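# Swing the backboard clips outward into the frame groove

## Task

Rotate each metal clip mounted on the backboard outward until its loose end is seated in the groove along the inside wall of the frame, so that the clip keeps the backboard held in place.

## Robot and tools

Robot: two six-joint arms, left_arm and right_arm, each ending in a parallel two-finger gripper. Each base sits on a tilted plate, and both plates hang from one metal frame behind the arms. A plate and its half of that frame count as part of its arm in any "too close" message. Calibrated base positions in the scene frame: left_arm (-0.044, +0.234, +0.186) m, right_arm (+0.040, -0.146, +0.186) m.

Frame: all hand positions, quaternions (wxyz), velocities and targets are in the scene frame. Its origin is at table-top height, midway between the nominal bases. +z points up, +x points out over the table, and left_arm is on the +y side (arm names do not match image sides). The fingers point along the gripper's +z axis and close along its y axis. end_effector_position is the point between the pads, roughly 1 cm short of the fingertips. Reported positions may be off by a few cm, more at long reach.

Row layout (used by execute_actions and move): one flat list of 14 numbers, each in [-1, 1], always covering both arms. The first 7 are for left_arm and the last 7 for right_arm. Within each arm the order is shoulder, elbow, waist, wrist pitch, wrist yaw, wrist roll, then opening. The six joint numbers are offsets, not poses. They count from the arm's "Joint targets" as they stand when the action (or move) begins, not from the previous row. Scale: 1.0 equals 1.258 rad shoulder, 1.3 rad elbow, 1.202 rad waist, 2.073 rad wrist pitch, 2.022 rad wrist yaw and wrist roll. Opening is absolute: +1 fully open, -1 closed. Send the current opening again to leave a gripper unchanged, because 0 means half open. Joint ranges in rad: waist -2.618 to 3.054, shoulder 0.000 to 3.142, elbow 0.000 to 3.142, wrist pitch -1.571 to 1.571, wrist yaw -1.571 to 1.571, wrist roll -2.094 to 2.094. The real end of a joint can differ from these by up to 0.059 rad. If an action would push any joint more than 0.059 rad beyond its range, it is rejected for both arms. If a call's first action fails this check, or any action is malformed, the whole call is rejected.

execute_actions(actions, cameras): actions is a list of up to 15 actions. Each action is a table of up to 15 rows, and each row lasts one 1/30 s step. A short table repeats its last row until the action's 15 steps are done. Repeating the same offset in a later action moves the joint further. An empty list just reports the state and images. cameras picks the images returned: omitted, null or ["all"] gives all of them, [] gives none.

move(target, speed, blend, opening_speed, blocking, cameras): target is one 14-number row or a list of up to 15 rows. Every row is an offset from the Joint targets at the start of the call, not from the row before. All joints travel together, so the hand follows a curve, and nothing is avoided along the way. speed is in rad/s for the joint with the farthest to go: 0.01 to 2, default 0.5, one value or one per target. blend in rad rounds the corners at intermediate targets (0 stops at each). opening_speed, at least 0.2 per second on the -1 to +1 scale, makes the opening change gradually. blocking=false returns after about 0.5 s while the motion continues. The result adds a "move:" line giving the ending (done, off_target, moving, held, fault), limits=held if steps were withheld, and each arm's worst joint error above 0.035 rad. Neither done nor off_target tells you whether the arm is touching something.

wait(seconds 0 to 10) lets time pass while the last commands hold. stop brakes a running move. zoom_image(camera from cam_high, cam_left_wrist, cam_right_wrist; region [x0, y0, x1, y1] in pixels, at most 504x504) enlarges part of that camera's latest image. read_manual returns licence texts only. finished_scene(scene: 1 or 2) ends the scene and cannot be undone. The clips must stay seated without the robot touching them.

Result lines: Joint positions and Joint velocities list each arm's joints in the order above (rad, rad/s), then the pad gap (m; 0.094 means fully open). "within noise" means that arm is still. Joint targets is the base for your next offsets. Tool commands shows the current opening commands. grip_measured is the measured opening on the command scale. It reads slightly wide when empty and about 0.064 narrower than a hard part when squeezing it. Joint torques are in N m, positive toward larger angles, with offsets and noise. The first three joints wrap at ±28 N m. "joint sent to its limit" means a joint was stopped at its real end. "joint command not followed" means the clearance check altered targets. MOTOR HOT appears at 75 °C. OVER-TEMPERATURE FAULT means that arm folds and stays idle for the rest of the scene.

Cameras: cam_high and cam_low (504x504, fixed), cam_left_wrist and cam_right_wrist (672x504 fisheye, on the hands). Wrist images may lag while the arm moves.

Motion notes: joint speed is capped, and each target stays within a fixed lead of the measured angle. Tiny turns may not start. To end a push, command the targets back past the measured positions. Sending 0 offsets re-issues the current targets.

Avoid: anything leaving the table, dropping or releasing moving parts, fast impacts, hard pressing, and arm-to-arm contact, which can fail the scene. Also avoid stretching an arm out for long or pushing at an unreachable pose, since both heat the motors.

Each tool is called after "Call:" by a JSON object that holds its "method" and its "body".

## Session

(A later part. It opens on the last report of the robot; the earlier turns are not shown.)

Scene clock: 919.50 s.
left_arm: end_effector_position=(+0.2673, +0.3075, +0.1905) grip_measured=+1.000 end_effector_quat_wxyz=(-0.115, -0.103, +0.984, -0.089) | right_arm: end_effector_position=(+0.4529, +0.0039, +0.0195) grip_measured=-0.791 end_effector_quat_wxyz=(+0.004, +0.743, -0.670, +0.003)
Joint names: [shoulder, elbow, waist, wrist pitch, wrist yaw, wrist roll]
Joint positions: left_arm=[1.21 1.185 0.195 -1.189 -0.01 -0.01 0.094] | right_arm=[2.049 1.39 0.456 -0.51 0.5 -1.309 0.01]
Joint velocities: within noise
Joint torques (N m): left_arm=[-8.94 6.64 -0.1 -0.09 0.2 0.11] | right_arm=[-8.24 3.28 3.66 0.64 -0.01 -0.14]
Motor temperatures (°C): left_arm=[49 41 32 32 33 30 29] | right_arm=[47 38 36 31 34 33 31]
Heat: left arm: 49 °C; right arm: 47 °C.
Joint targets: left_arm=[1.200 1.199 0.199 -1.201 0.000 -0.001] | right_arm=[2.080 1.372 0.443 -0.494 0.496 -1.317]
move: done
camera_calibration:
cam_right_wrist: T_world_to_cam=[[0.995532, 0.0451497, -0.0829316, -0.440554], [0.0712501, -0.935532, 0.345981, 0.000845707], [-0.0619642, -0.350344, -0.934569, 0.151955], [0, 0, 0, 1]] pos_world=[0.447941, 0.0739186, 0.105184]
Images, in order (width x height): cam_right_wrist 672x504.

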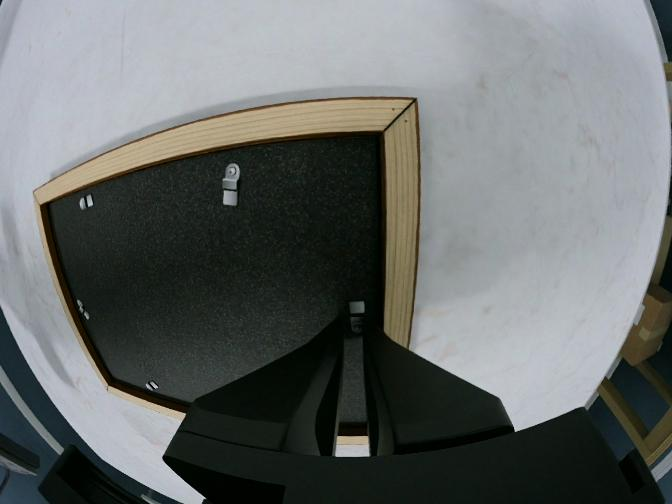

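Call:
{"method": "move", "body": {"target": [[0,0,0,0,0,0,1, 0,0,0,0,0,0.0,-0.74],[0,0,0,0,0,0,1, 0.004,0,-0.001,0.003,0,0.0,-0.74],[0,0,0,0,0,0,1, 0.004,0,-0.001,0.003,0,0.25,-0.74]], "speed": 0.4, "cameras": ["cam_right_wrist"]}}

Call:
{"method": "zoom_image", "body": {"camera": "cam_right_wrist", "region": [280, 240, 420, 350]}}

Scene clock: 930.90 s.
left_arm: end_effector_position=(+0.2673, +0.3075, +0.1905) grip_measured=+1.000 end_effector_quat_wxyz=(-0.115, -0.103, +0.984, -0.089) | right_arm: end_effector_position=(+0.4528, +0.0067, +0.0185) grip_measured=-0.742 end_effector_quat_wxyz=(+0.000, -0.559, +0.829, +0.003)
Joint names: [shoulder, elbow, waist, wrist pitch, wrist yaw, wrist roll]
Joint positions: left_arm=[1.21 1.185 0.195 -1.189 -0.01 -0.01 0.094] | right_arm=[2.051 1.39 0.455 -0.503 0.484 -0.824 0.012]
Joint velocities: within noise
Joint torques (N m): left_arm=[-8.94 6.63 -0.13 -0.09 0.19 0.11] | right_arm=[-8.24 3.07 3.86 0.57 0.12 0.13]
Motor temperatures (°C): left_arm=[49 41 32 32 33 30 29] | right_arm=[47 38 36 32 34 33 31]
Heat: left arm: 49 °C; right arm: 47 °C.
Joint targets: left_arm=[1.200 1.199 0.199 -1.201 0.000 -0.001] | right_arm=[2.085 1.372 0.442 -0.488 0.497 -0.812]
move: done
camera_calibration:
cam_right_wrist: T_world_to_cam=[[0.900406, -0.426398, -0.0863396, -0.394393], [-0.377263, -0.864108, 0.333152, 0.206667], [-0.216662, -0.267399, -0.938912, 0.221591], [0, 0, 0, 1]] pos_world=[0.481092, 0.0696679, 0.105151]
Images, in order (width x height): cam_right_wrist 672x504.

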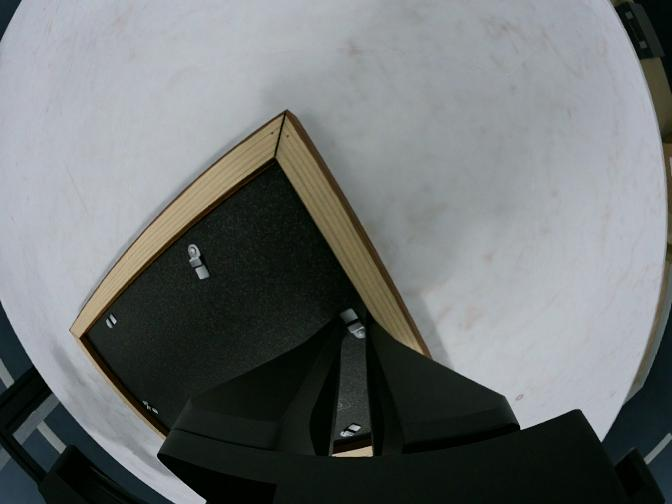

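Scaled by 3.600 from the camera's 672x504 image, which has a finer 960x720 frame.

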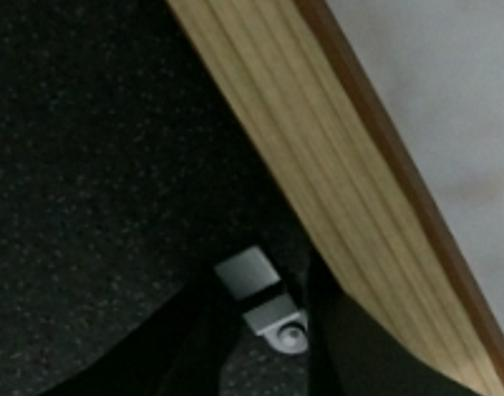

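Call:
{"method": "move", "body": {"target": [0,0,0,0,0,0.45,1, 0,0,0,0,0,0.45,-0.77], "speed": 0.5, "opening_speed": 0.2, "cameras": ["cam_right_wrist"]}}

Call:
{"method": "zoom_image", "body": {"camera": "cam_right_wrist", "region": [280, 240, 420, 350]}}

Scene clock: 944.90 s.
left_arm: end_effector_position=(+0.2673, +0.3075, +0.1905) grip_measured=+1.000 end_effector_quat_wxyz=(-0.064, +0.339, +0.929, -0.131) | right_arm: end_effector_position=(+0.4532, +0.0076, +0.0185) grip_measured=-0.769 end_effector_quat_wxyz=(+0.000, -0.136, +0.991, +0.005)
Joint names: [shoulder, elbow, waist, wrist pitch, wrist yaw, wrist roll]
Joint positions: left_arm=[1.21 1.185 0.195 -1.189 -0.01 0.899 0.094] | right_arm=[2.051 1.39 0.455 -0.5 0.48 0.088 0.011]
Joint velocities: within noise
Joint torques (N m): left_arm=[-8.95 6.61 -0.13 -0.09 0.2 0.11] | right_arm=[-8.24 3.34 3.69 0.56 0.16 0.09]
Motor temperatures (°C): left_arm=[49 41 32 32 33 30 29] | right_arm=[46 38 36 32 34 33 31]
Heat: left arm: 49 °C; right arm: 46 °C.
Joint targets: left_arm=[1.200 1.199 0.199 -1.201 0.000 0.910] | right_arm=[2.085 1.372 0.442 -0.488 0.497 0.098]
move: done
camera_calibration:
cam_right_wrist: T_world_to_cam=[[0.21221, -0.972889, -0.0919499, -0.0781703], [-0.913272, -0.230922, 0.335573, 0.445696], [-0.347708, 0.0127635, -0.937516, 0.279168], [0, 0, 0, 1]] pos_world=[0.520699, 0.0233066, 0.104973]
Images, in order (width x height): cam_right_wrist 672x504.

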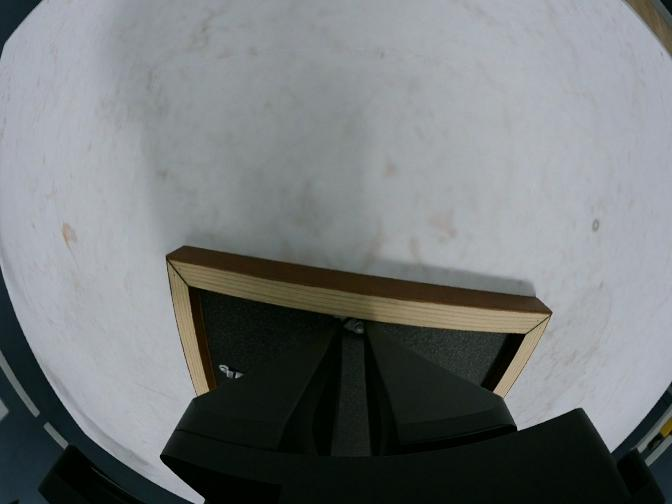

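Scaled by 3.600 from the camera's 672x504 image, which has a finer 960x720 frame.

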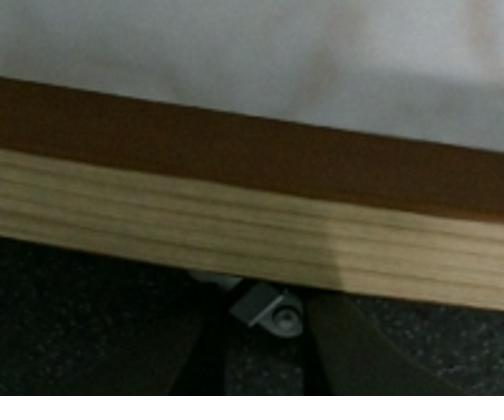

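Call:
{"method": "move", "body": {"target": [[0,0,0,0,0,0,1, -0.066,0,0.035,-0.0318,0,0.0,-0.77],[0,0,0,0,0,0,1, -0.066,0,0.035,-0.0318,0,-0.514,-0.79],[0,0,0,0,0,0,1, -0.0108,0,0.0033,-0.005,0,-0.514,-0.79]], "speed": [0.3,0.8,0.3], "cameras": ["cam_right_wrist"]}}

Call:
{"method": "zoom_image", "body": {"camera": "cam_right_wrist", "region": [280, 240, 420, 350]}}

Scene clock: 1013.40 s.
left_arm: end_effector_position=(+0.2673, +0.3075, +0.1905) grip_measured=+1.000 end_effector_quat_wxyz=(-0.064, +0.340, +0.929, -0.131) | right_arm: end_effector_position=(+0.4517, +0.0043, +0.0207) grip_measured=-0.788 end_effector_quat_wxyz=(-0.003, -0.605, +0.796, -0.001)
Joint names: [shoulder, elbow, waist, wrist pitch, wrist yaw, wrist roll]
Joint positions: left_arm=[1.21 1.185 0.195 -1.189 -0.01 0.899 0.094] | right_arm=[2.045 1.386 0.457 -0.513 0.495 -0.933 0.01]
Joint velocities: within noise
Joint torques (N m): left_arm=[-8.95 6.63 -0.14 -0.09 0.2 0.12] | right_arm=[-8.9 3.67 3.85 0.57 0.01 -0.11]
Motor temperatures (°C): left_arm=[49 41 32 32 33 30 29] | right_arm=[47 37 36 31 34 33 31]
Heat: left arm: 49 °C; right arm: 47 °C.
Joint targets: left_arm=[1.200 1.199 0.199 -1.201 0.000 0.909] | right_arm=[2.071 1.372 0.446 -0.498 0.496 -0.941]
move: done
camera_calibration:
cam_right_wrist: T_world_to_cam=[[0.943158, -0.32167, -0.083559, -0.414008], [-0.275964, -0.898098, 0.342438, 0.157714], [-0.185196, -0.299914, -0.935817, 0.208586], [0, 0, 0, 1]] pos_world=[0.472627, 0.071027, 0.106597]
Images, in order (width x height): cam_right_wrist 672x504.

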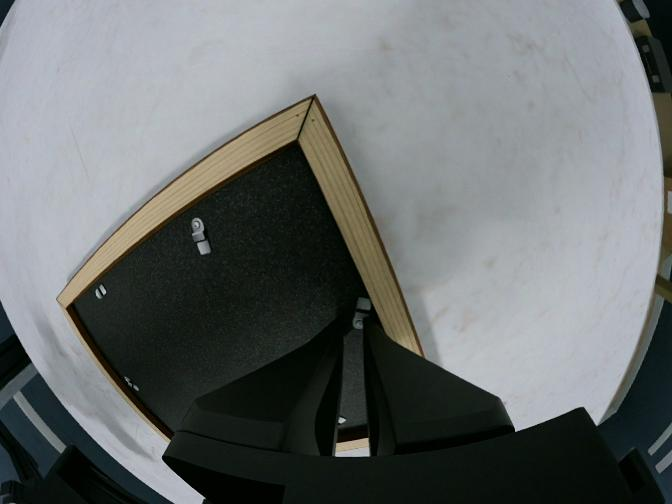

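Scaled by 3.600 from the camera's 672x504 image, which has a finer 960x720 frame.

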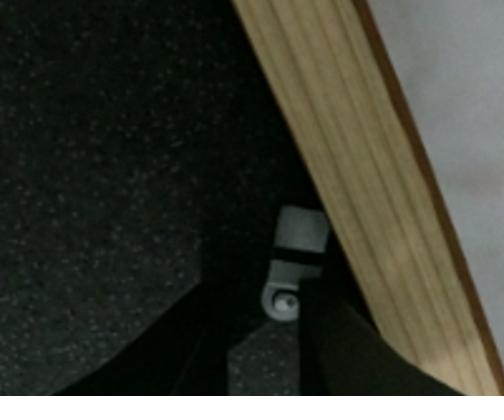

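Call:
{"method": "move", "body": {"target": [[0,0,0,0,0,0,1, -0.0453,0.0327,0.0316,-0.0309,0,0.0,-0.79],[0,0,0,0,0,0,1, -0.0453,0.0327,0.0316,-0.0309,0,0.1296,-0.79],[0,0,0,0,0,0,1, 0.0151,0.0327,-0.0033,-0.0014,0,0.1296,-0.79]], "speed": [0.3,0.8,0.3], "cameras": ["cam_right_wrist"]}}

Call:
{"method": "zoom_image", "body": {"camera": "cam_right_wrist", "region": [280, 240, 420, 350]}}

Scene clock: 1036.83 s.
left_arm: end_effector_position=(+0.2673, +0.3075, +0.1905) grip_measured=+1.000 end_effector_quat_wxyz=(-0.064, +0.340, +0.929, -0.131) | right_arm: end_effector_position=(+0.4519, +0.0045, +0.0186) grip_measured=-0.788 end_effector_quat_wxyz=(-0.007, -0.505, +0.863, -0.002)
Joint names: [shoulder, elbow, waist, wrist pitch, wrist yaw, wrist roll]
Joint positions: left_arm=[1.21 1.185 0.195 -1.189 -0.01 0.899 0.094] | right_arm=[2.057 1.4 0.456 -0.524 0.497 -0.688 0.01]
Joint velocities: within noise
Joint torques (N m): left_arm=[-8.94 6.64 -0.16 -0.1 0.19 0.12] | right_arm=[-8.18 6.09 3.77 0.65 -0.04 0.11]
Motor temperatures (°C): left_arm=[49 41 32 32 33 30 29] | right_arm=[48 37 36 31 34 33 31]
Heat: left arm: 49 °C; right arm: 48 °C.
Joint targets: left_arm=[1.200 1.199 0.199 -1.201 0.000 0.909] | right_arm=[2.091 1.415 0.442 -0.501 0.496 -0.679]
move: done
camera_calibration:
cam_right_wrist: T_world_to_cam=[[0.838171, -0.538767, -0.0848537, -0.365834], [-0.481031, -0.803563, 0.350563, 0.25074], [-0.257057, -0.253015, -0.932687, 0.238909], [0, 0, 0, 1]] pos_world=[0.488659, 0.064834, 0.103885]
Images, in order (width x height): cam_right_wrist 672x504.

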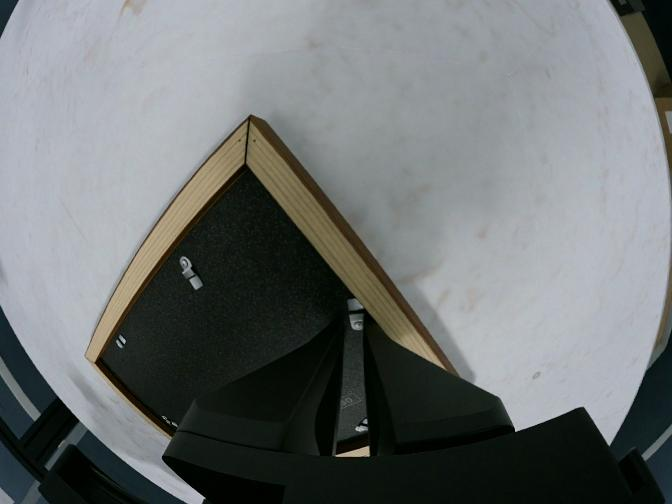

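Scaled by 3.600 from the camera's 672x504 image, which has a finer 960x720 frame.

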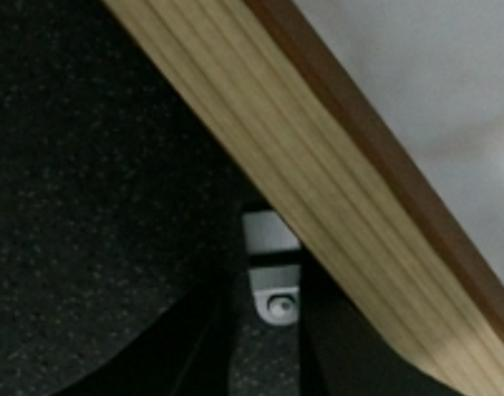

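Call:
{"method": "move", "body": {"target": [0,0,0,0,0,0,1, 0,0.004,0,0,0,0.3,-0.79], "speed": 0.5, "cameras": ["cam_right_wrist"]}}

Call:
{"method": "zoom_image", "body": {"camera": "cam_right_wrist", "region": [280, 240, 420, 350]}}

Scene clock: 1050.80 s.
left_arm: end_effector_position=(+0.2673, +0.3075, +0.1905) grip_measured=+1.000 end_effector_quat_wxyz=(-0.064, +0.340, +0.929, -0.131) | right_arm: end_effector_position=(+0.4525, +0.0057, +0.0186) grip_measured=-0.788 end_effector_quat_wxyz=(-0.005, -0.223, +0.975, -0.001)
Joint names: [shoulder, elbow, waist, wrist pitch, wrist yaw, wrist roll]
Joint positions: left_arm=[1.21 1.185 0.195 -1.189 -0.01 0.899 0.094] | right_arm=[2.057 1.4 0.456 -0.519 0.492 -0.083 0.01]
Joint velocities: within noise
Joint torques (N m): left_arm=[-8.96 6.65 -0.13 -0.1 0.2 0.12] | right_arm=[-8.2 6.46 3.74 0.56 0.05 0.14]
Motor temperatures (°C): left_arm=[49 41 32 32 33 30 29] | right_arm=[47 38 36 31 34 33 31]
Heat: left arm: 49 °C; right arm: 47 °C.
Joint targets: left_arm=[1.200 1.199 0.199 -1.201 0.000 0.909] | right_arm=[2.091 1.420 0.442 -0.501 0.496 -0.073]
move: done
camera_calibration:
cam_right_wrist: T_world_to_cam=[[0.381131, -0.920995, -0.0806687, -0.156803], [-0.855909, -0.384486, 0.345818, 0.419353], [-0.349513, -0.0627568, -0.934828, 0.280153], [0, 0, 0, 1]] pos_world=[0.516607, 0.0344023, 0.104226]
Images, in order (width x height): cam_right_wrist 672x504.

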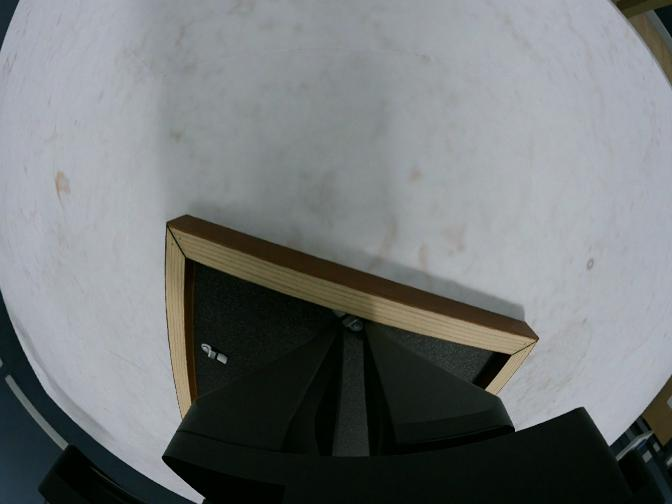

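Scaled by 3.600 from the camera's 672x504 image, which has a finer 960x720 frame.

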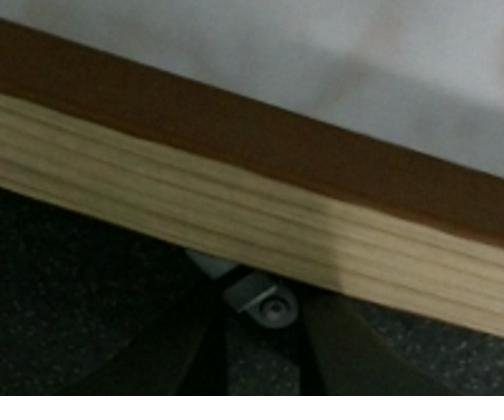

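Call:
{"method": "move", "body": {"target": [[0,0,0,0,0,0,1, -0.0541,0.0108,0.0391,-0.0381,0,0.0,-0.79],[0,0,0,0,0,0,1, -0.0541,0.0108,0.0391,-0.0381,0,-0.4466,-0.79],[0,0,0,0,0,0,1, 0.008,0.0108,0.0017,-0.0048,0,-0.4466,-0.79]], "speed": [0.3,0.8,0.3], "cameras": ["cam_right_wrist"]}}

Call:
{"method": "zoom_image", "body": {"camera": "cam_right_wrist", "region": [280, 240, 420, 350]}}

Scene clock: 1080.20 s.
left_arm: end_effector_position=(+0.2673, +0.3075, +0.1905) grip_measured=+1.000 end_effector_quat_wxyz=(-0.064, +0.340, +0.929, -0.131) | right_arm: end_effector_position=(+0.4552, +0.0079, +0.0206) grip_measured=-0.789 end_effector_quat_wxyz=(-0.006, -0.621, +0.784, +0.001)
Joint names: [shoulder, elbow, waist, wrist pitch, wrist yaw, wrist roll]
Joint positions: left_arm=[1.21 1.185 0.195 -1.189 -0.01 0.899 0.094] | right_arm=[2.063 1.422 0.461 -0.539 0.494 -0.967 0.01]
Joint velocities: within noise
Joint torques (N m): left_arm=[-8.94 6.63 -0.12 -0.09 0.2 0.12] | right_arm=[-7.87 5.96 3.56 0.74 0.02 -0.09]
Motor temperatures (°C): left_arm=[49 41 32 32 33 30 29] | right_arm=[47 39 36 31 34 33 31]
Heat: left arm: 49 °C; right arm: 47 °C.
Joint targets: left_arm=[1.200 1.199 0.199 -1.201 0.000 0.909] | right_arm=[2.101 1.434 0.444 -0.511 0.496 -0.976]
move: off_target (right_arm); right_arm: the shoulder is farthest, 0.038 rad from its target
camera_calibration:
cam_right_wrist: T_world_to_cam=[[0.954911, -0.282854, -0.0902185, -0.421699], [-0.236669, -0.908686, 0.343914, 0.144049], [-0.179258, -0.307055, -0.934657, 0.207541], [0, 0, 0, 1]] pos_world=[0.473981, 0.0753426, 0.106394]
Images, in order (width x height): cam_right_wrist 672x504.

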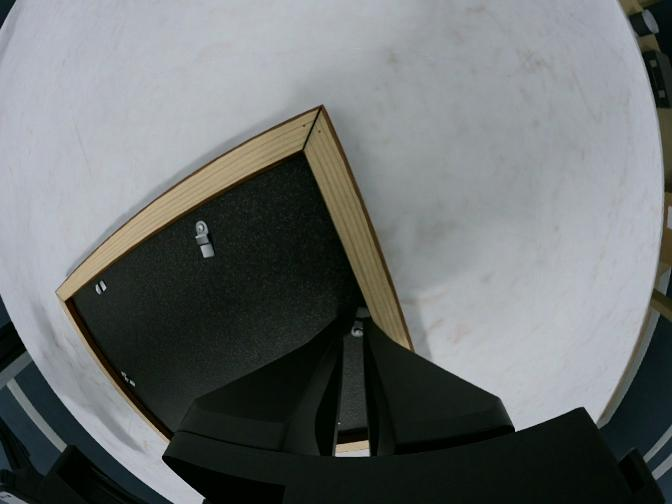

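Scaled by 3.600 from the camera's 672x504 image, which has a finer 960x720 frame.

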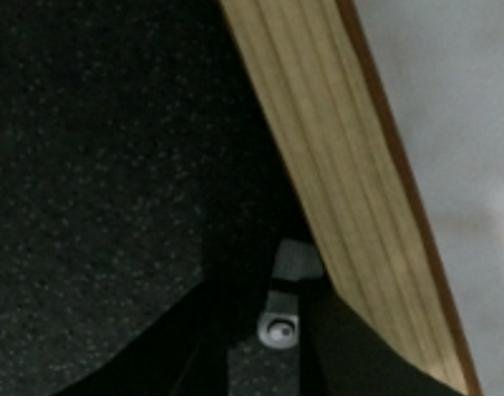

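Call:
{"method": "move", "body": {"target": [[0,0,0,0,0,0,1, -0.11,0.0,0.06,-0.06,0,0.0,-0.79],[0,0,0,0,0,0,1, -0.11,0,0.06,-0.06,0,-0.5,-0.79]], "speed": [0.3,0.8], "cameras": ["cam_right_wrist"]}}

Call:
{"method": "zoom_image", "body": {"camera": "cam_right_wrist", "region": [310, 200, 430, 300]}}

Scene clock: 1106.87 s.
left_arm: end_effector_position=(+0.2673, +0.3075, +0.1905) grip_measured=+1.000 end_effector_quat_wxyz=(-0.064, +0.340, +0.929, -0.131) | right_arm: end_effector_position=(+0.4603, +0.0094, +0.0569) grip_measured=-0.789 end_effector_quat_wxyz=(-0.010, +0.928, -0.373, +0.002)
Joint names: [shoulder, elbow, waist, wrist pitch, wrist yaw, wrist roll]
Joint positions: left_arm=[1.21 1.185 0.195 -1.189 -0.01 0.899 0.094] | right_arm=[1.976 1.422 0.498 -0.614 0.496 -1.978 0.01]
Joint velocities: within noise
Joint torques (N m): left_arm=[-8.96 6.63 -0.14 -0.09 0.19 0.11] | right_arm=[-12.71 6.26 6.05 0.29 0.02 -0.1]
Motor temperatures (°C): left_arm=[49 41 32 32 33 30 29] | right_arm=[46 39 36 31 34 33 31]
Heat: left arm: 49 °C; right arm: 46 °C.
Joint targets: left_arm=[1.200 1.199 0.199 -1.201 0.000 0.909] | right_arm=[1.962 1.434 0.516 -0.635 0.496 -1.987]
move: done
camera_calibration:
cam_right_wrist: T_world_to_cam=[[0.731142, 0.679263, -0.0635026, -0.330446], [0.657337, -0.676498, 0.332052, -0.278832], [0.182591, -0.284519, -0.941121, 0.0764926], [0, 0, 0, 1]] pos_world=[0.410923, 0.0575942, 0.143591]
Images, in order (width x height): cam_right_wrist 672x504.

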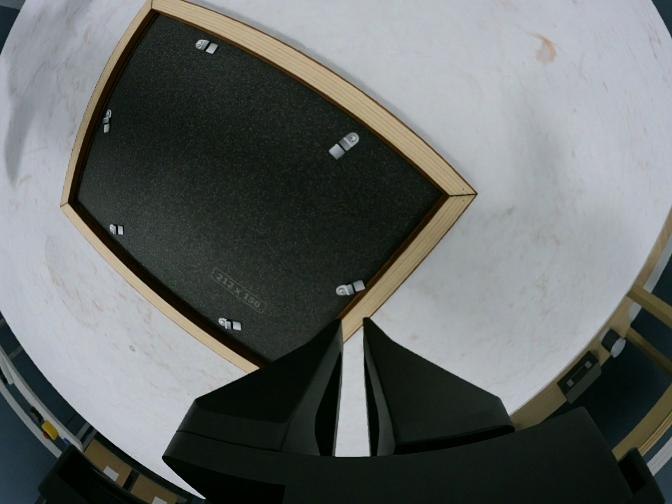

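Scaled by 4.200 from the camera's 672x504 image, which has a finer 960x720 frame.

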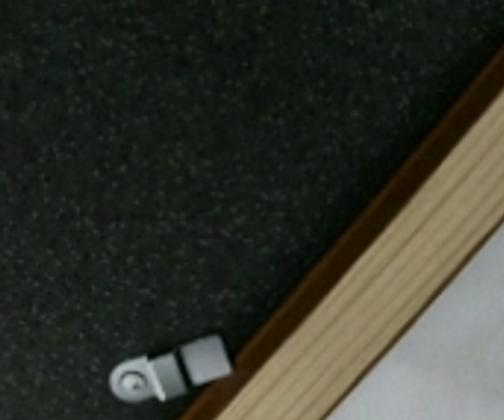

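Call:
{"method": "zoom_image", "body": {"camera": "cam_right_wrist", "region": [330, 270, 380, 310]}}

Scaled by 10.080 from the camera's 672x504 image, which has a finer 960x720 frame.

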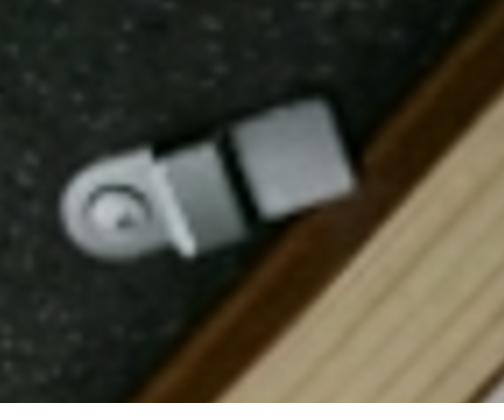

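Call:
{"method": "move", "body": {"target": [[0,0,0,0,0,0,1, 0,-0.04,0.0,0,0,0.647,-0.78],[0,0,0,0,0,0,1, 0.07,-0.018,-0.038,0.036,0,0.647,-0.78],[0,0,0,0,0,0,1, 0.1049,-0.0062,-0.0624,0.0598,0,0.647,-0.78]], "speed": [0.8,0.4,0.2], "cameras": ["cam_right_wrist"]}}

Call:
{"method": "zoom_image", "body": {"camera": "cam_right_wrist", "region": [280, 240, 420, 350]}}

Scene clock: 1178.23 s.
left_arm: end_effector_position=(+0.2673, +0.3075, +0.1905) grip_measured=+1.000 end_effector_quat_wxyz=(-0.064, +0.340, +0.929, -0.131) | right_arm: end_effector_position=(+0.4478, +0.0035, +0.0191) grip_measured=-0.782 end_effector_quat_wxyz=(-0.018, -0.509, +0.860, +0.000)
Joint names: [shoulder, elbow, waist, wrist pitch, wrist yaw, wrist roll]
Joint positions: left_arm=[1.21 1.185 0.195 -1.189 -0.01 0.899 0.094] | right_arm=[2.059 1.407 0.457 -0.553 0.496 -0.687 0.01]
Joint velocities: within noise
Joint torques (N m): left_arm=[-8.91 6.61 -0.12 -0.1 0.19 0.11] | right_arm=[-8.08 6.38 3.38 0.79 0.02 0.06]
Motor temperatures (°C): left_arm=[49 41 32 32 33 30 29] | right_arm=[54 39 37 31 34 33 31]
Heat: left arm: 49 °C; right arm: 54 °C.
Joint targets: left_arm=[1.200 1.199 0.199 -1.201 0.000 0.909] | right_arm=[2.094 1.426 0.441 -0.511 0.496 -0.678]
move: off_target (right_arm); right_arm: the wrist pitch is farthest, 0.042 rad from its target
camera_calibration:
cam_right_wrist: T_world_to_cam=[[0.84213, -0.530178, -0.098627, -0.364459], [-0.465037, -0.806555, 0.364979, 0.240338], [-0.273052, -0.261495, -0.925777, 0.245189], [0, 0, 0, 1]] pos_world=[0.485637, 0.0647331, 0.103326]
Images, in order (width x height): cam_right_wrist 672x504.

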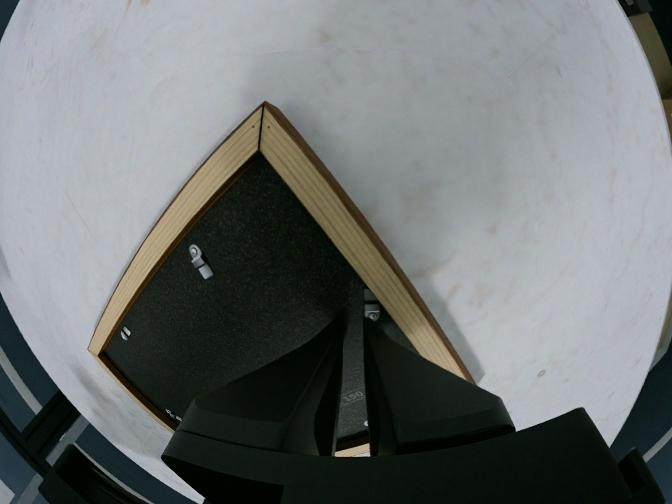

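Scaled by 3.600 from the camera's 672x504 image, which has a finer 960x720 frame.

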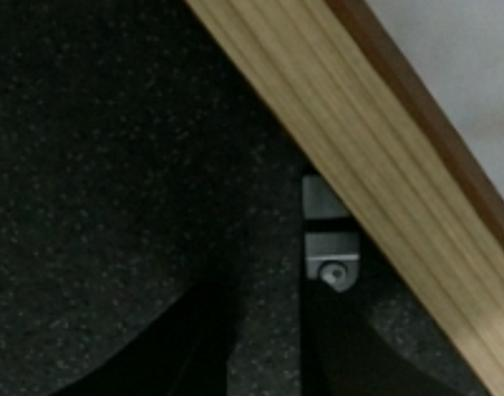

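Call:
{"method": "move", "body": {"target": [[0,0,0,0,0,0,1, -0.0747,-0.0315,0.0574,-0.0429,0,0,-0.78],[0,0,0,0,0,0,1, -0.0139,-0.0023,0.0275,-0.0154,0,0,-0.99],[0,0,0,0,0,0,1, 0.0048,-0.0069,0.0175,0.001,0,0,-0.99]], "speed": [0.4,0.3,0.15], "cameras": ["cam_right_wrist"]}}

Call:
{"method": "zoom_image", "body": {"camera": "cam_right_wrist", "region": [300, 240, 440, 350]}}

Scene clock: 1249.33 s.
left_arm: end_effector_position=(+0.2673, +0.3075, +0.1905) grip_measured=+1.000 end_effector_quat_wxyz=(-0.064, +0.340, +0.929, -0.131) | right_arm: end_effector_position=(+0.4473, +0.0131, +0.0186) grip_measured=-0.982 end_effector_quat_wxyz=(-0.009, -0.513, +0.858, +0.002)
Joint names: [shoulder, elbow, waist, wrist pitch, wrist yaw, wrist roll]
Joint positions: left_arm=[1.21 1.185 0.195 -1.189 -0.01 0.899 0.094] | right_arm=[2.07 1.405 0.474 -0.531 0.497 -0.686 0.001]
Joint velocities: within noise
Joint torques (N m): left_arm=[-8.94 6.65 -0.14 -0.1 0.2 0.11] | right_arm=[-8.73 5.65 4.05 0.63 -0.01 0.1]
Motor temperatures (°C): left_arm=[50 40 32 32 33 30 29] | right_arm=[46 37 36 32 34 33 31]
Heat: left arm: 50 °C; right arm: 46 °C.
Joint targets: left_arm=[1.200 1.199 0.199 -1.201 0.000 0.909] | right_arm=[2.100 1.417 0.462 -0.509 0.496 -0.678]
move: done
camera_calibration:
cam_right_wrist: T_world_to_cam=[[0.84803, -0.521602, -0.0936836, -0.361875], [-0.462498, -0.814745, 0.349695, 0.247281], [-0.25873, -0.253223, -0.932168, 0.240655], [0, 0, 0, 1]] pos_world=[0.483512, 0.0736555, 0.103956]
Images, in order (width x height): cam_right_wrist 672x504.

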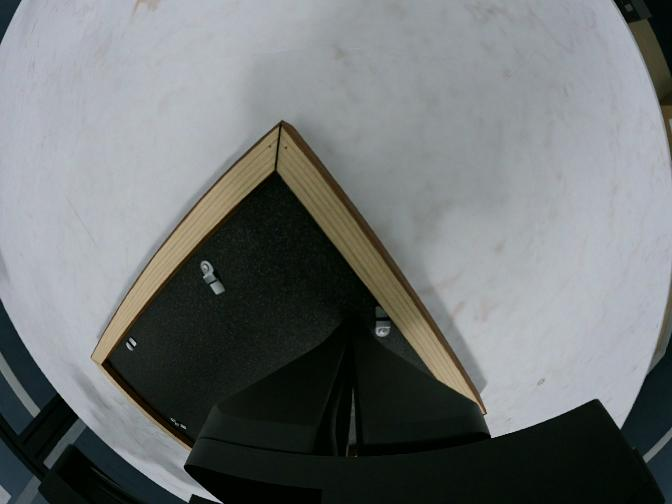

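Scaled by 3.600 from the camera's 672x504 image, which has a finer 960x720 frame.

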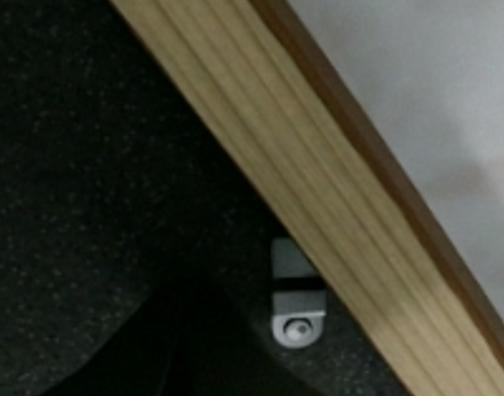

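Call:
{"method": "move", "body": {"target": [[0,0,0,0,0,0,1, 0.0167,0.0392,-0.0083,-0.0285,0,0.227,-0.99],[0,0,0,0,0,0,1, 0.0231,0.0538,-0.0108,-0.0333,0,0.4624,-0.99]], "speed": 0.3, "blend": 0.05, "cameras": ["cam_right_wrist"]}}

Call:
{"method": "zoom_image", "body": {"camera": "cam_right_wrist", "region": [300, 240, 440, 350]}}

Scene clock: 1275.30 s.
left_arm: end_effector_position=(+0.2673, +0.3075, +0.1905) grip_measured=+1.000 end_effector_quat_wxyz=(-0.064, +0.340, +0.929, -0.131) | right_arm: end_effector_position=(+0.4553, +0.0181, +0.0188) grip_measured=-0.982 end_effector_quat_wxyz=(-0.015, -0.072, +0.997, +0.005)
Joint names: [shoulder, elbow, waist, wrist pitch, wrist yaw, wrist roll]
Joint positions: left_arm=[1.21 1.185 0.195 -1.189 -0.01 0.899 0.094] | right_arm=[2.096 1.468 0.472 -0.573 0.479 0.247 0.001]
Joint velocities: within noise
Joint torques (N m): left_arm=[-8.96 6.65 -0.13 -0.1 0.19 0.12] | right_arm=[-8.39 6.42 3.25 0.35 0.15 0.12]
Motor temperatures (°C): left_arm=[50 40 32 32 33 30 29] | right_arm=[45 38 36 32 34 33 32]
Heat: left arm: 50 °C; right arm: 45 °C.
Joint targets: left_arm=[1.200 1.199 0.199 -1.201 0.000 0.909] | right_arm=[2.129 1.487 0.449 -0.578 0.496 0.257]
move: done
camera_calibration:
cam_right_wrist: T_world_to_cam=[[0.0846546, -0.99219, -0.0916112, -0.00998902], [-0.924687, -0.11248, 0.363734, 0.452448], [-0.371197, 0.0539199, -0.926987, 0.289765], [0, 0, 0, 1]] pos_world=[0.526778, 0.0253561, 0.103122]
Images, in order (width x height): cam_right_wrist 672x504.

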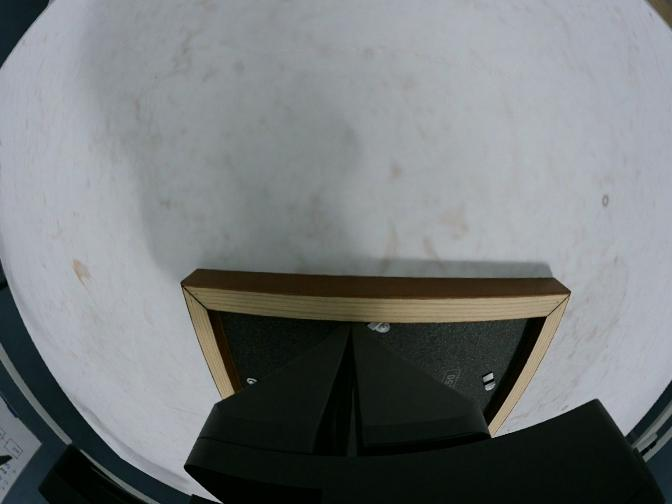

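Scaled by 3.600 from the camera's 672x504 image, which has a finer 960x720 frame.

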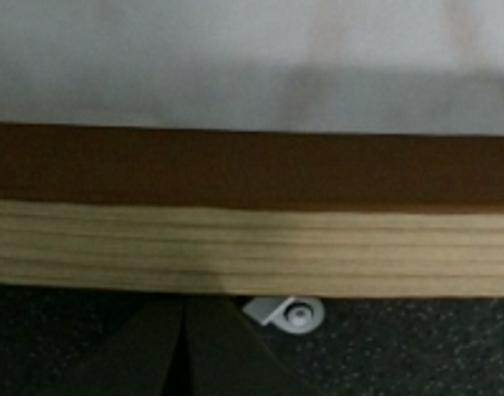

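Call:
{"method": "move", "body": {"target": [0,0,0,0,0,0,1, 0.0,0.006,-0.008,-0.002,-0.006,0,-0.99], "speed": 0.2, "cameras": ["cam_right_wrist"]}}

Call:
{"method": "zoom_image", "body": {"camera": "cam_right_wrist", "region": [300, 240, 440, 350]}}

Scene clock: 1291.33 s.
left_arm: end_effector_position=(+0.2673, +0.3075, +0.1905) grip_measured=+1.000 end_effector_quat_wxyz=(-0.064, +0.340, +0.929, -0.131) | right_arm: end_effector_position=(+0.4556, +0.0177, +0.0187) grip_measured=-0.982 end_effector_quat_wxyz=(-0.020, -0.070, +0.997, +0.012)
Joint names: [shoulder, elbow, waist, wrist pitch, wrist yaw, wrist roll]
Joint positions: left_arm=[1.21 1.185 0.195 -1.189 -0.01 0.899 0.094] | right_arm=[2.096 1.476 0.464 -0.584 0.459 0.248 0.001]
Joint velocities: within noise
Joint torques (N m): left_arm=[-8.96 6.65 -0.13 -0.09 0.2 0.11] | right_arm=[-8.76 6.35 2.93 0.45 0.14 0.12]
Motor temperatures (°C): left_arm=[50 40 32 32 33 30 29] | right_arm=[45 38 35 31 34 33 32]
Heat: left arm: 50 °C; right arm: 45 °C.
Joint targets: left_arm=[1.200 1.199 0.199 -1.201 0.000 0.909] | right_arm=[2.129 1.495 0.440 -0.582 0.484 0.257]
move: done
camera_calibration:
cam_right_wrist: T_world_to_cam=[[0.0774596, -0.991364, -0.10582, -0.00683402], [-0.920917, -0.11181, 0.373377, 0.450784], [-0.381984, 0.0685302, -0.921624, 0.294326], [0, 0, 0, 1]] pos_world=[0.528092, 0.0234571, 0.102222]
Images, in order (width x height): cam_right_wrist 672x504.

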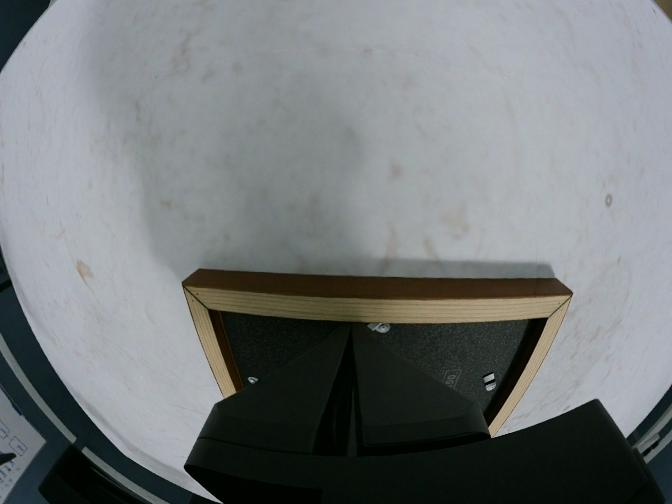

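Scaled by 3.600 from the camera's 672x504 image, which has a finer 960x720 frame.

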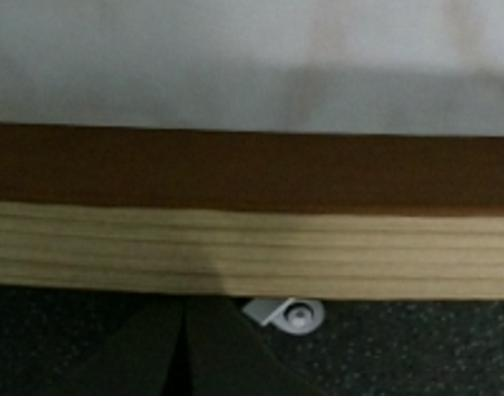

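Call:
{"method": "move", "body": {"target": [0,0,0,0,0,0,1, 0.0,0.0,-0.01,0.0,0.03,0,-0.99], "speed": 0.1, "cameras": ["cam_right_wrist"]}}

Call:
{"method": "zoom_image", "body": {"camera": "cam_right_wrist", "region": [300, 240, 440, 350]}}

Scene clock: 1317.07 s.
left_arm: end_effector_position=(+0.2673, +0.3075, +0.1905) grip_measured=+1.000 end_effector_quat_wxyz=(-0.064, +0.340, +0.929, -0.131) | right_arm: end_effector_position=(+0.4559, +0.0152, +0.0186) grip_measured=-0.982 end_effector_quat_wxyz=(-0.020, -0.070, +0.997, +0.006)
Joint names: [shoulder, elbow, waist, wrist pitch, wrist yaw, wrist roll]
Joint positions: left_arm=[1.21 1.185 0.195 -1.189 -0.01 0.899 0.094] | right_arm=[2.096 1.477 0.463 -0.587 0.471 0.248 0.001]
Joint velocities: within noise
Joint torques (N m): left_arm=[-8.94 6.67 -0.12 -0.09 0.2 0.12] | right_arm=[-8.66 6.46 2.21 0.45 0.7 0.09]
Motor temperatures (°C): left_arm=[50 40 32 32 33 30 29] | right_arm=[46 39 35 31 34 33 32]
Heat: left arm: 50 °C; right arm: 46 °C.
Joint targets: left_arm=[1.200 1.199 0.199 -1.201 0.000 0.909] | right_arm=[2.129 1.495 0.428 -0.583 0.545 0.257]
move: off_target (right_arm); right_arm: the wrist yaw is farthest, 0.074 rad from its target
camera_calibration:
cam_right_wrist: T_world_to_cam=[[0.0786889, -0.992499, -0.0935654, -0.0101381], [-0.921579, -0.108211, 0.372802, 0.45115], [-0.380131, 0.0568925, -0.923181, 0.293881], [0, 0, 0, 1]] pos_world=[0.528281, 0.0220377, 0.102167]
Images, in order (width x height): cam_right_wrist 672x504.

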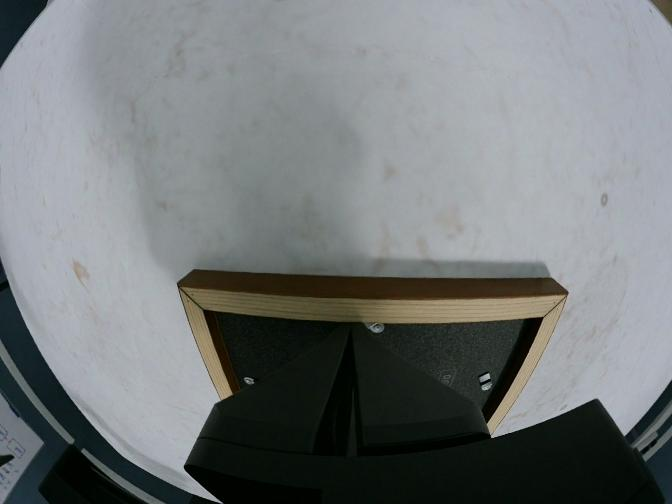

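Scaled by 3.600 from the camera's 672x504 image, which has a finer 960x720 frame.

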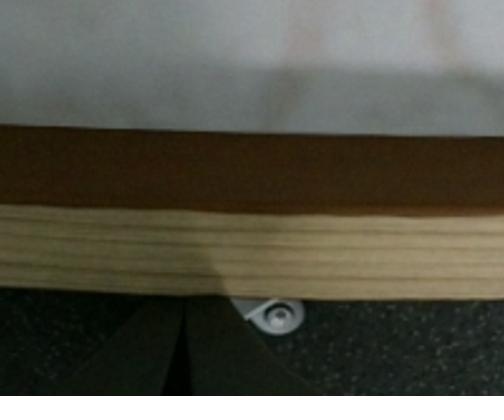

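Call:
{"method": "move", "body": {"target": [0,0,0,0,0,0,1, 0.0,0.0,-0.015,0.002,0.012,0,-0.99], "speed": 0.1, "cameras": ["cam_right_wrist"]}}

Call:
{"method": "zoom_image", "body": {"camera": "cam_right_wrist", "region": [300, 240, 440, 350]}}

Scene clock: 1326.57 s.
left_arm: end_effector_position=(+0.2673, +0.3075, +0.1905) grip_measured=+1.000 end_effector_quat_wxyz=(-0.064, +0.340, +0.929, -0.131) | right_arm: end_effector_position=(+0.4591, +0.0100, +0.0182) grip_measured=-0.982 end_effector_quat_wxyz=(-0.018, -0.067, +0.998, -0.002)
Joint names: [shoulder, elbow, waist, wrist pitch, wrist yaw, wrist roll]
Joint positions: left_arm=[1.21 1.185 0.195 -1.189 -0.01 0.899 0.094] | right_arm=[2.096 1.484 0.456 -0.593 0.483 0.248 0.001]
Joint velocities: within noise
Joint torques (N m): left_arm=[-8.96 6.61 -0.13 -0.09 0.2 0.11] | right_arm=[-8.8 5.94 1.28 0.54 0.83 0.06]
Motor temperatures (°C): left_arm=[50 40 32 32 33 30 29] | right_arm=[46 39 35 31 34 33 32]
Heat: left arm: 50 °C; right arm: 46 °C.
Joint targets: left_arm=[1.200 1.199 0.199 -1.201 0.000 0.909] | right_arm=[2.129 1.495 0.410 -0.578 0.569 0.257]
move: off_target (right_arm); right_arm: the wrist yaw is farthest, 0.087 rad from its target
camera_calibration:
cam_right_wrist: T_world_to_cam=[[0.0725563, -0.994237, -0.0789243, -0.0130038], [-0.923612, -0.0968445, 0.370894, 0.454507], [-0.3764, 0.0459848, -0.925315, 0.293473], [0, 0, 0, 1]] pos_world=[0.531194, 0.0175924, 0.101955]
Images, in order (width x height): cam_right_wrist 672x504.

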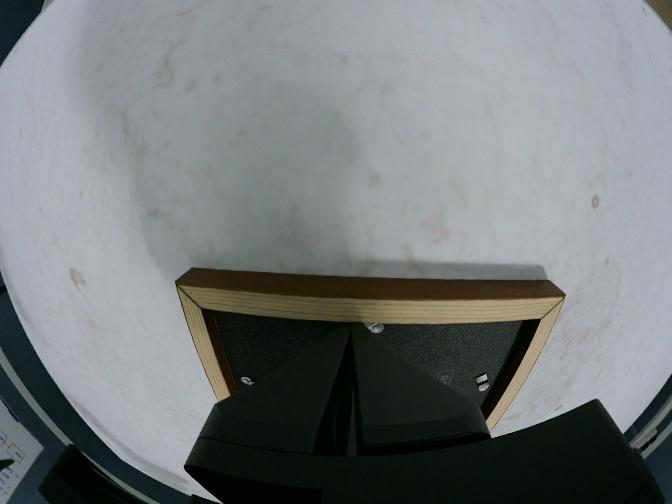

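Scaled by 3.600 from the camera's 672x504 image, which has a finer 960x720 frame.

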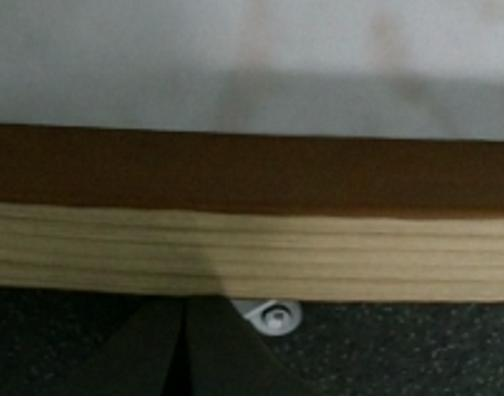

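Call:
{"method": "move", "body": {"target": [[0,0,0,0,0,0,1, -0.05,0.0,0.05,-0.03,-0.03,0.0,-0.99],[0,0,0,0,0,0,1, -0.12,0,0.08,-0.06,-0.036,-0.99,-0.99]], "speed": [0.4,0.9], "cameras": ["cam_right_wrist"]}}

Call:
{"method": "zoom_image", "body": {"camera": "cam_right_wrist", "region": [310, 200, 430, 300]}}

Scene clock: 1342.93 s.
left_arm: end_effector_position=(+0.2673, +0.3075, +0.1905) grip_measured=+1.000 end_effector_quat_wxyz=(-0.064, +0.340, +0.929, -0.131) | right_arm: end_effector_position=(+0.4653, +0.0030, +0.0546) grip_measured=-0.982 end_effector_quat_wxyz=(+0.007, +0.876, -0.481, -0.007)
Joint names: [shoulder, elbow, waist, wrist pitch, wrist yaw, wrist roll]
Joint positions: left_arm=[1.21 1.185 0.195 -1.189 -0.01 0.899 0.094] | right_arm=[2.006 1.485 0.482 -0.68 0.499 -1.736 0.001]
Joint velocities: within noise
Joint torques (N m): left_arm=[-8.98 6.67 -0.13 -0.08 0.19 0.11] | right_arm=[-14.32 5.87 6.39 0.24 -0.02 -0.14]
Motor temperatures (°C): left_arm=[50 40 32 32 33 30 29] | right_arm=[47 38 35 31 34 33 32]
Heat: left arm: 50 °C; right arm: 47 °C.
Joint targets: left_arm=[1.200 1.199 0.199 -1.201 0.000 0.909] | right_arm=[1.978 1.495 0.506 -0.702 0.497 -1.745]
move: done
camera_calibration:
cam_right_wrist: T_world_to_cam=[[0.868644, 0.484949, -0.101404, -0.39126], [0.489034, -0.806463, 0.33236, -0.207016], [0.0793993, -0.338292, -0.937686, 0.119585], [0, 0, 0, 1]] pos_world=[0.431608, 0.0632452, 0.141262]
Images, in order (width x height): cam_right_wrist 672x504.

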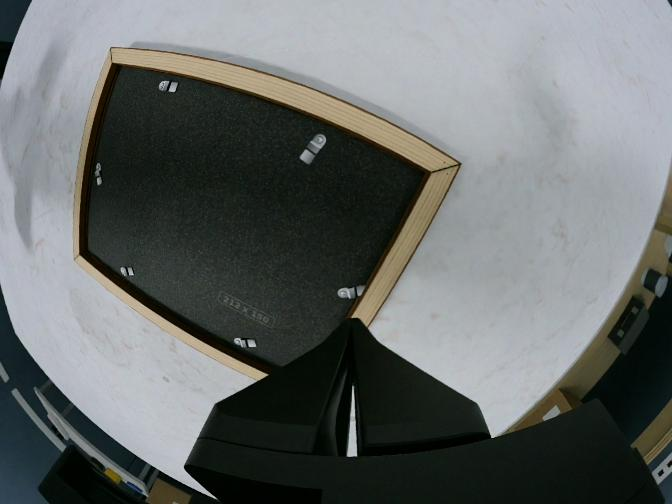

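Scaled by 4.200 from the camera's 672x504 image, which has a finer 960x720 frame.

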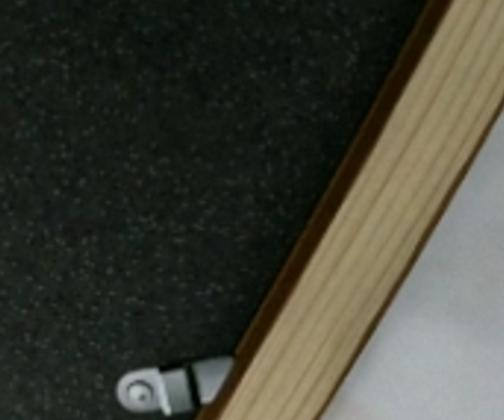

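Call:
{"method": "move", "body": {"target": [[0,0,0,0,0,0,1, 0.0175,-0.0769,-0.0133,0.0396,0,0.6993,-0.8],[0,0,0,0,0,0,1, 0.0712,-0.0385,-0.0562,0.0709,0,0.6993,-0.8],[0,0,0,0,0,0,1, 0.0894,-0.0431,-0.0666,0.0868,-0.002,0.6993,-0.8]], "speed": [0.8,0.3,0.15], "cameras": ["cam_right_wrist"]}}

Call:
{"method": "zoom_image", "body": {"camera": "cam_right_wrist", "region": [280, 240, 420, 350]}}

Scene clock: 1386.03 s.
left_arm: end_effector_position=(+0.2673, +0.3075, +0.1905) grip_measured=+1.000 end_effector_quat_wxyz=(-0.064, +0.340, +0.929, -0.131) | right_arm: end_effector_position=(+0.4571, -0.0046, +0.0187) grip_measured=-0.802 end_effector_quat_wxyz=(-0.014, -0.342, +0.940, -0.008)
Joint names: [shoulder, elbow, waist, wrist pitch, wrist yaw, wrist roll]
Joint positions: left_arm=[1.21 1.185 0.195 -1.189 -0.01 0.899 0.094] | right_arm=[2.058 1.426 0.437 -0.556 0.499 -0.339 0.009]
Joint velocities: within noise
Joint torques (N m): left_arm=[-8.92 6.64 -0.14 -0.09 0.2 0.11] | right_arm=[-8.57 5.91 3.79 0.74 -0.06 0.05]
Motor temperatures (°C): left_arm=[50 40 32 32 33 30 29] | right_arm=[57 37 37 31 34 33 32]
Heat: left arm: 50 °C; right arm: 57 °C.
Joint targets: left_arm=[1.200 1.199 0.199 -1.201 0.000 0.909] | right_arm=[2.091 1.439 0.426 -0.522 0.492 -0.331]
move: done
camera_calibration:
cam_right_wrist: T_world_to_cam=[[0.593451, -0.801409, -0.0745676, -0.264652], [-0.731205, -0.575537, 0.366191, 0.361015], [-0.336385, -0.162792, -0.927547, 0.274663], [0, 0, 0, 1]] pos_world=[0.513427, 0.040396, 0.102828]
Images, in order (width x height): cam_right_wrist 672x504.

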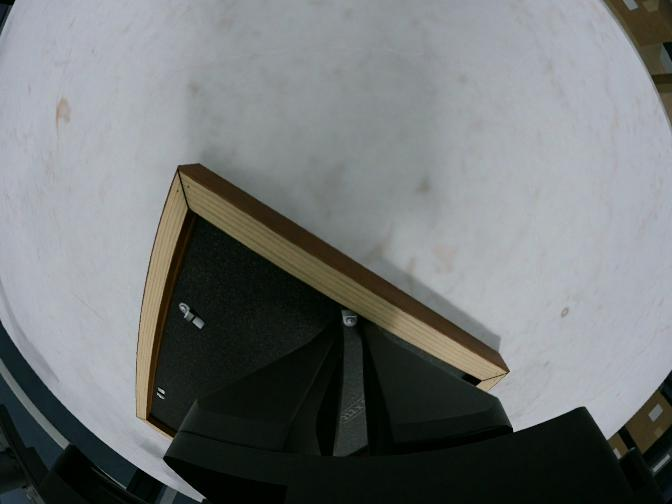

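Scaled by 3.600 from the camera's 672x504 image, which has a finer 960x720 frame.

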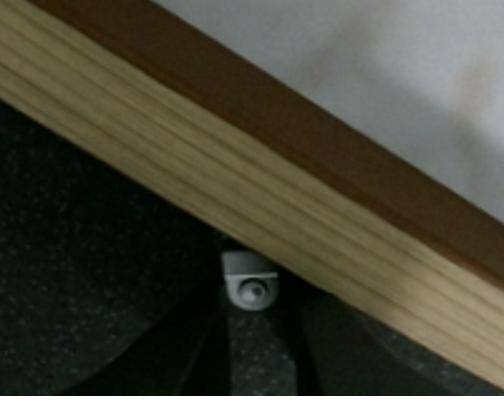

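Call:
{"method": "move", "body": {"target": [0,0,0,0,0,0,1, 0.0095,0.0191,0.0,-0.028,-0.011,0,-0.8], "speed": 0.15, "cameras": ["cam_right_wrist"]}}

Call:
{"method": "zoom_image", "body": {"camera": "cam_right_wrist", "region": [280, 240, 420, 350]}}

Scene clock: 1421.53 s.
left_arm: end_effector_position=(+0.2673, +0.3075, +0.1905) grip_measured=+1.000 end_effector_quat_wxyz=(-0.064, +0.340, +0.929, -0.131) | right_arm: end_effector_position=(+0.4568, -0.0034, +0.0189) grip_measured=-0.802 end_effector_quat_wxyz=(-0.020, -0.344, +0.939, -0.004)
Joint names: [shoulder, elbow, waist, wrist pitch, wrist yaw, wrist roll]
Joint positions: left_arm=[1.21 1.185 0.195 -1.189 -0.01 0.899 0.094] | right_arm=[2.067 1.446 0.437 -0.582 0.491 -0.339 0.009]
Joint velocities: within noise
Joint torques (N m): left_arm=[-8.95 6.63 -0.1 -0.1 0.2 0.12] | right_arm=[-8.25 6.23 3.85 0.36 -0.19 0.07]
Motor temperatures (°C): left_arm=[50 40 31 32 33 30 29] | right_arm=[47 38 36 31 34 33 32]
Heat: left arm: 50 °C; right arm: 47 °C.
Joint targets: left_arm=[1.200 1.199 0.199 -1.201 0.000 0.909] | right_arm=[2.103 1.463 0.426 -0.581 0.470 -0.331]
move: off_target (right_arm); right_arm: the shoulder is farthest, 0.036 rad from its target
camera_calibration:
cam_right_wrist: T_world_to_cam=[[0.59683, -0.79779, -0.0855909, -0.264807], [-0.722432, -0.58072, 0.375309, 0.357212], [-0.349122, -0.162162, -0.92294, 0.28068], [0, 0, 0, 1]] pos_world=[0.514097, 0.0416956, 0.102321]
Images, in order (width x height): cam_right_wrist 672x504.

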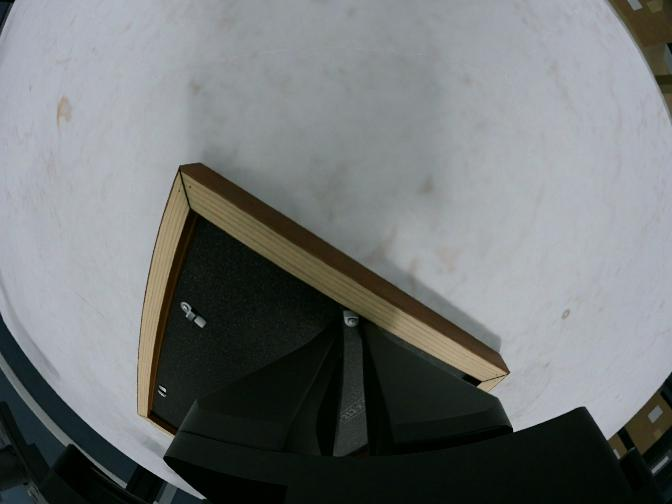

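Scaled by 3.600 from the camera's 672x504 image, which has a finer 960x720 frame.

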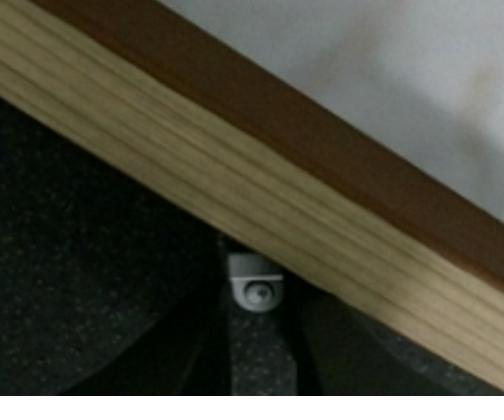

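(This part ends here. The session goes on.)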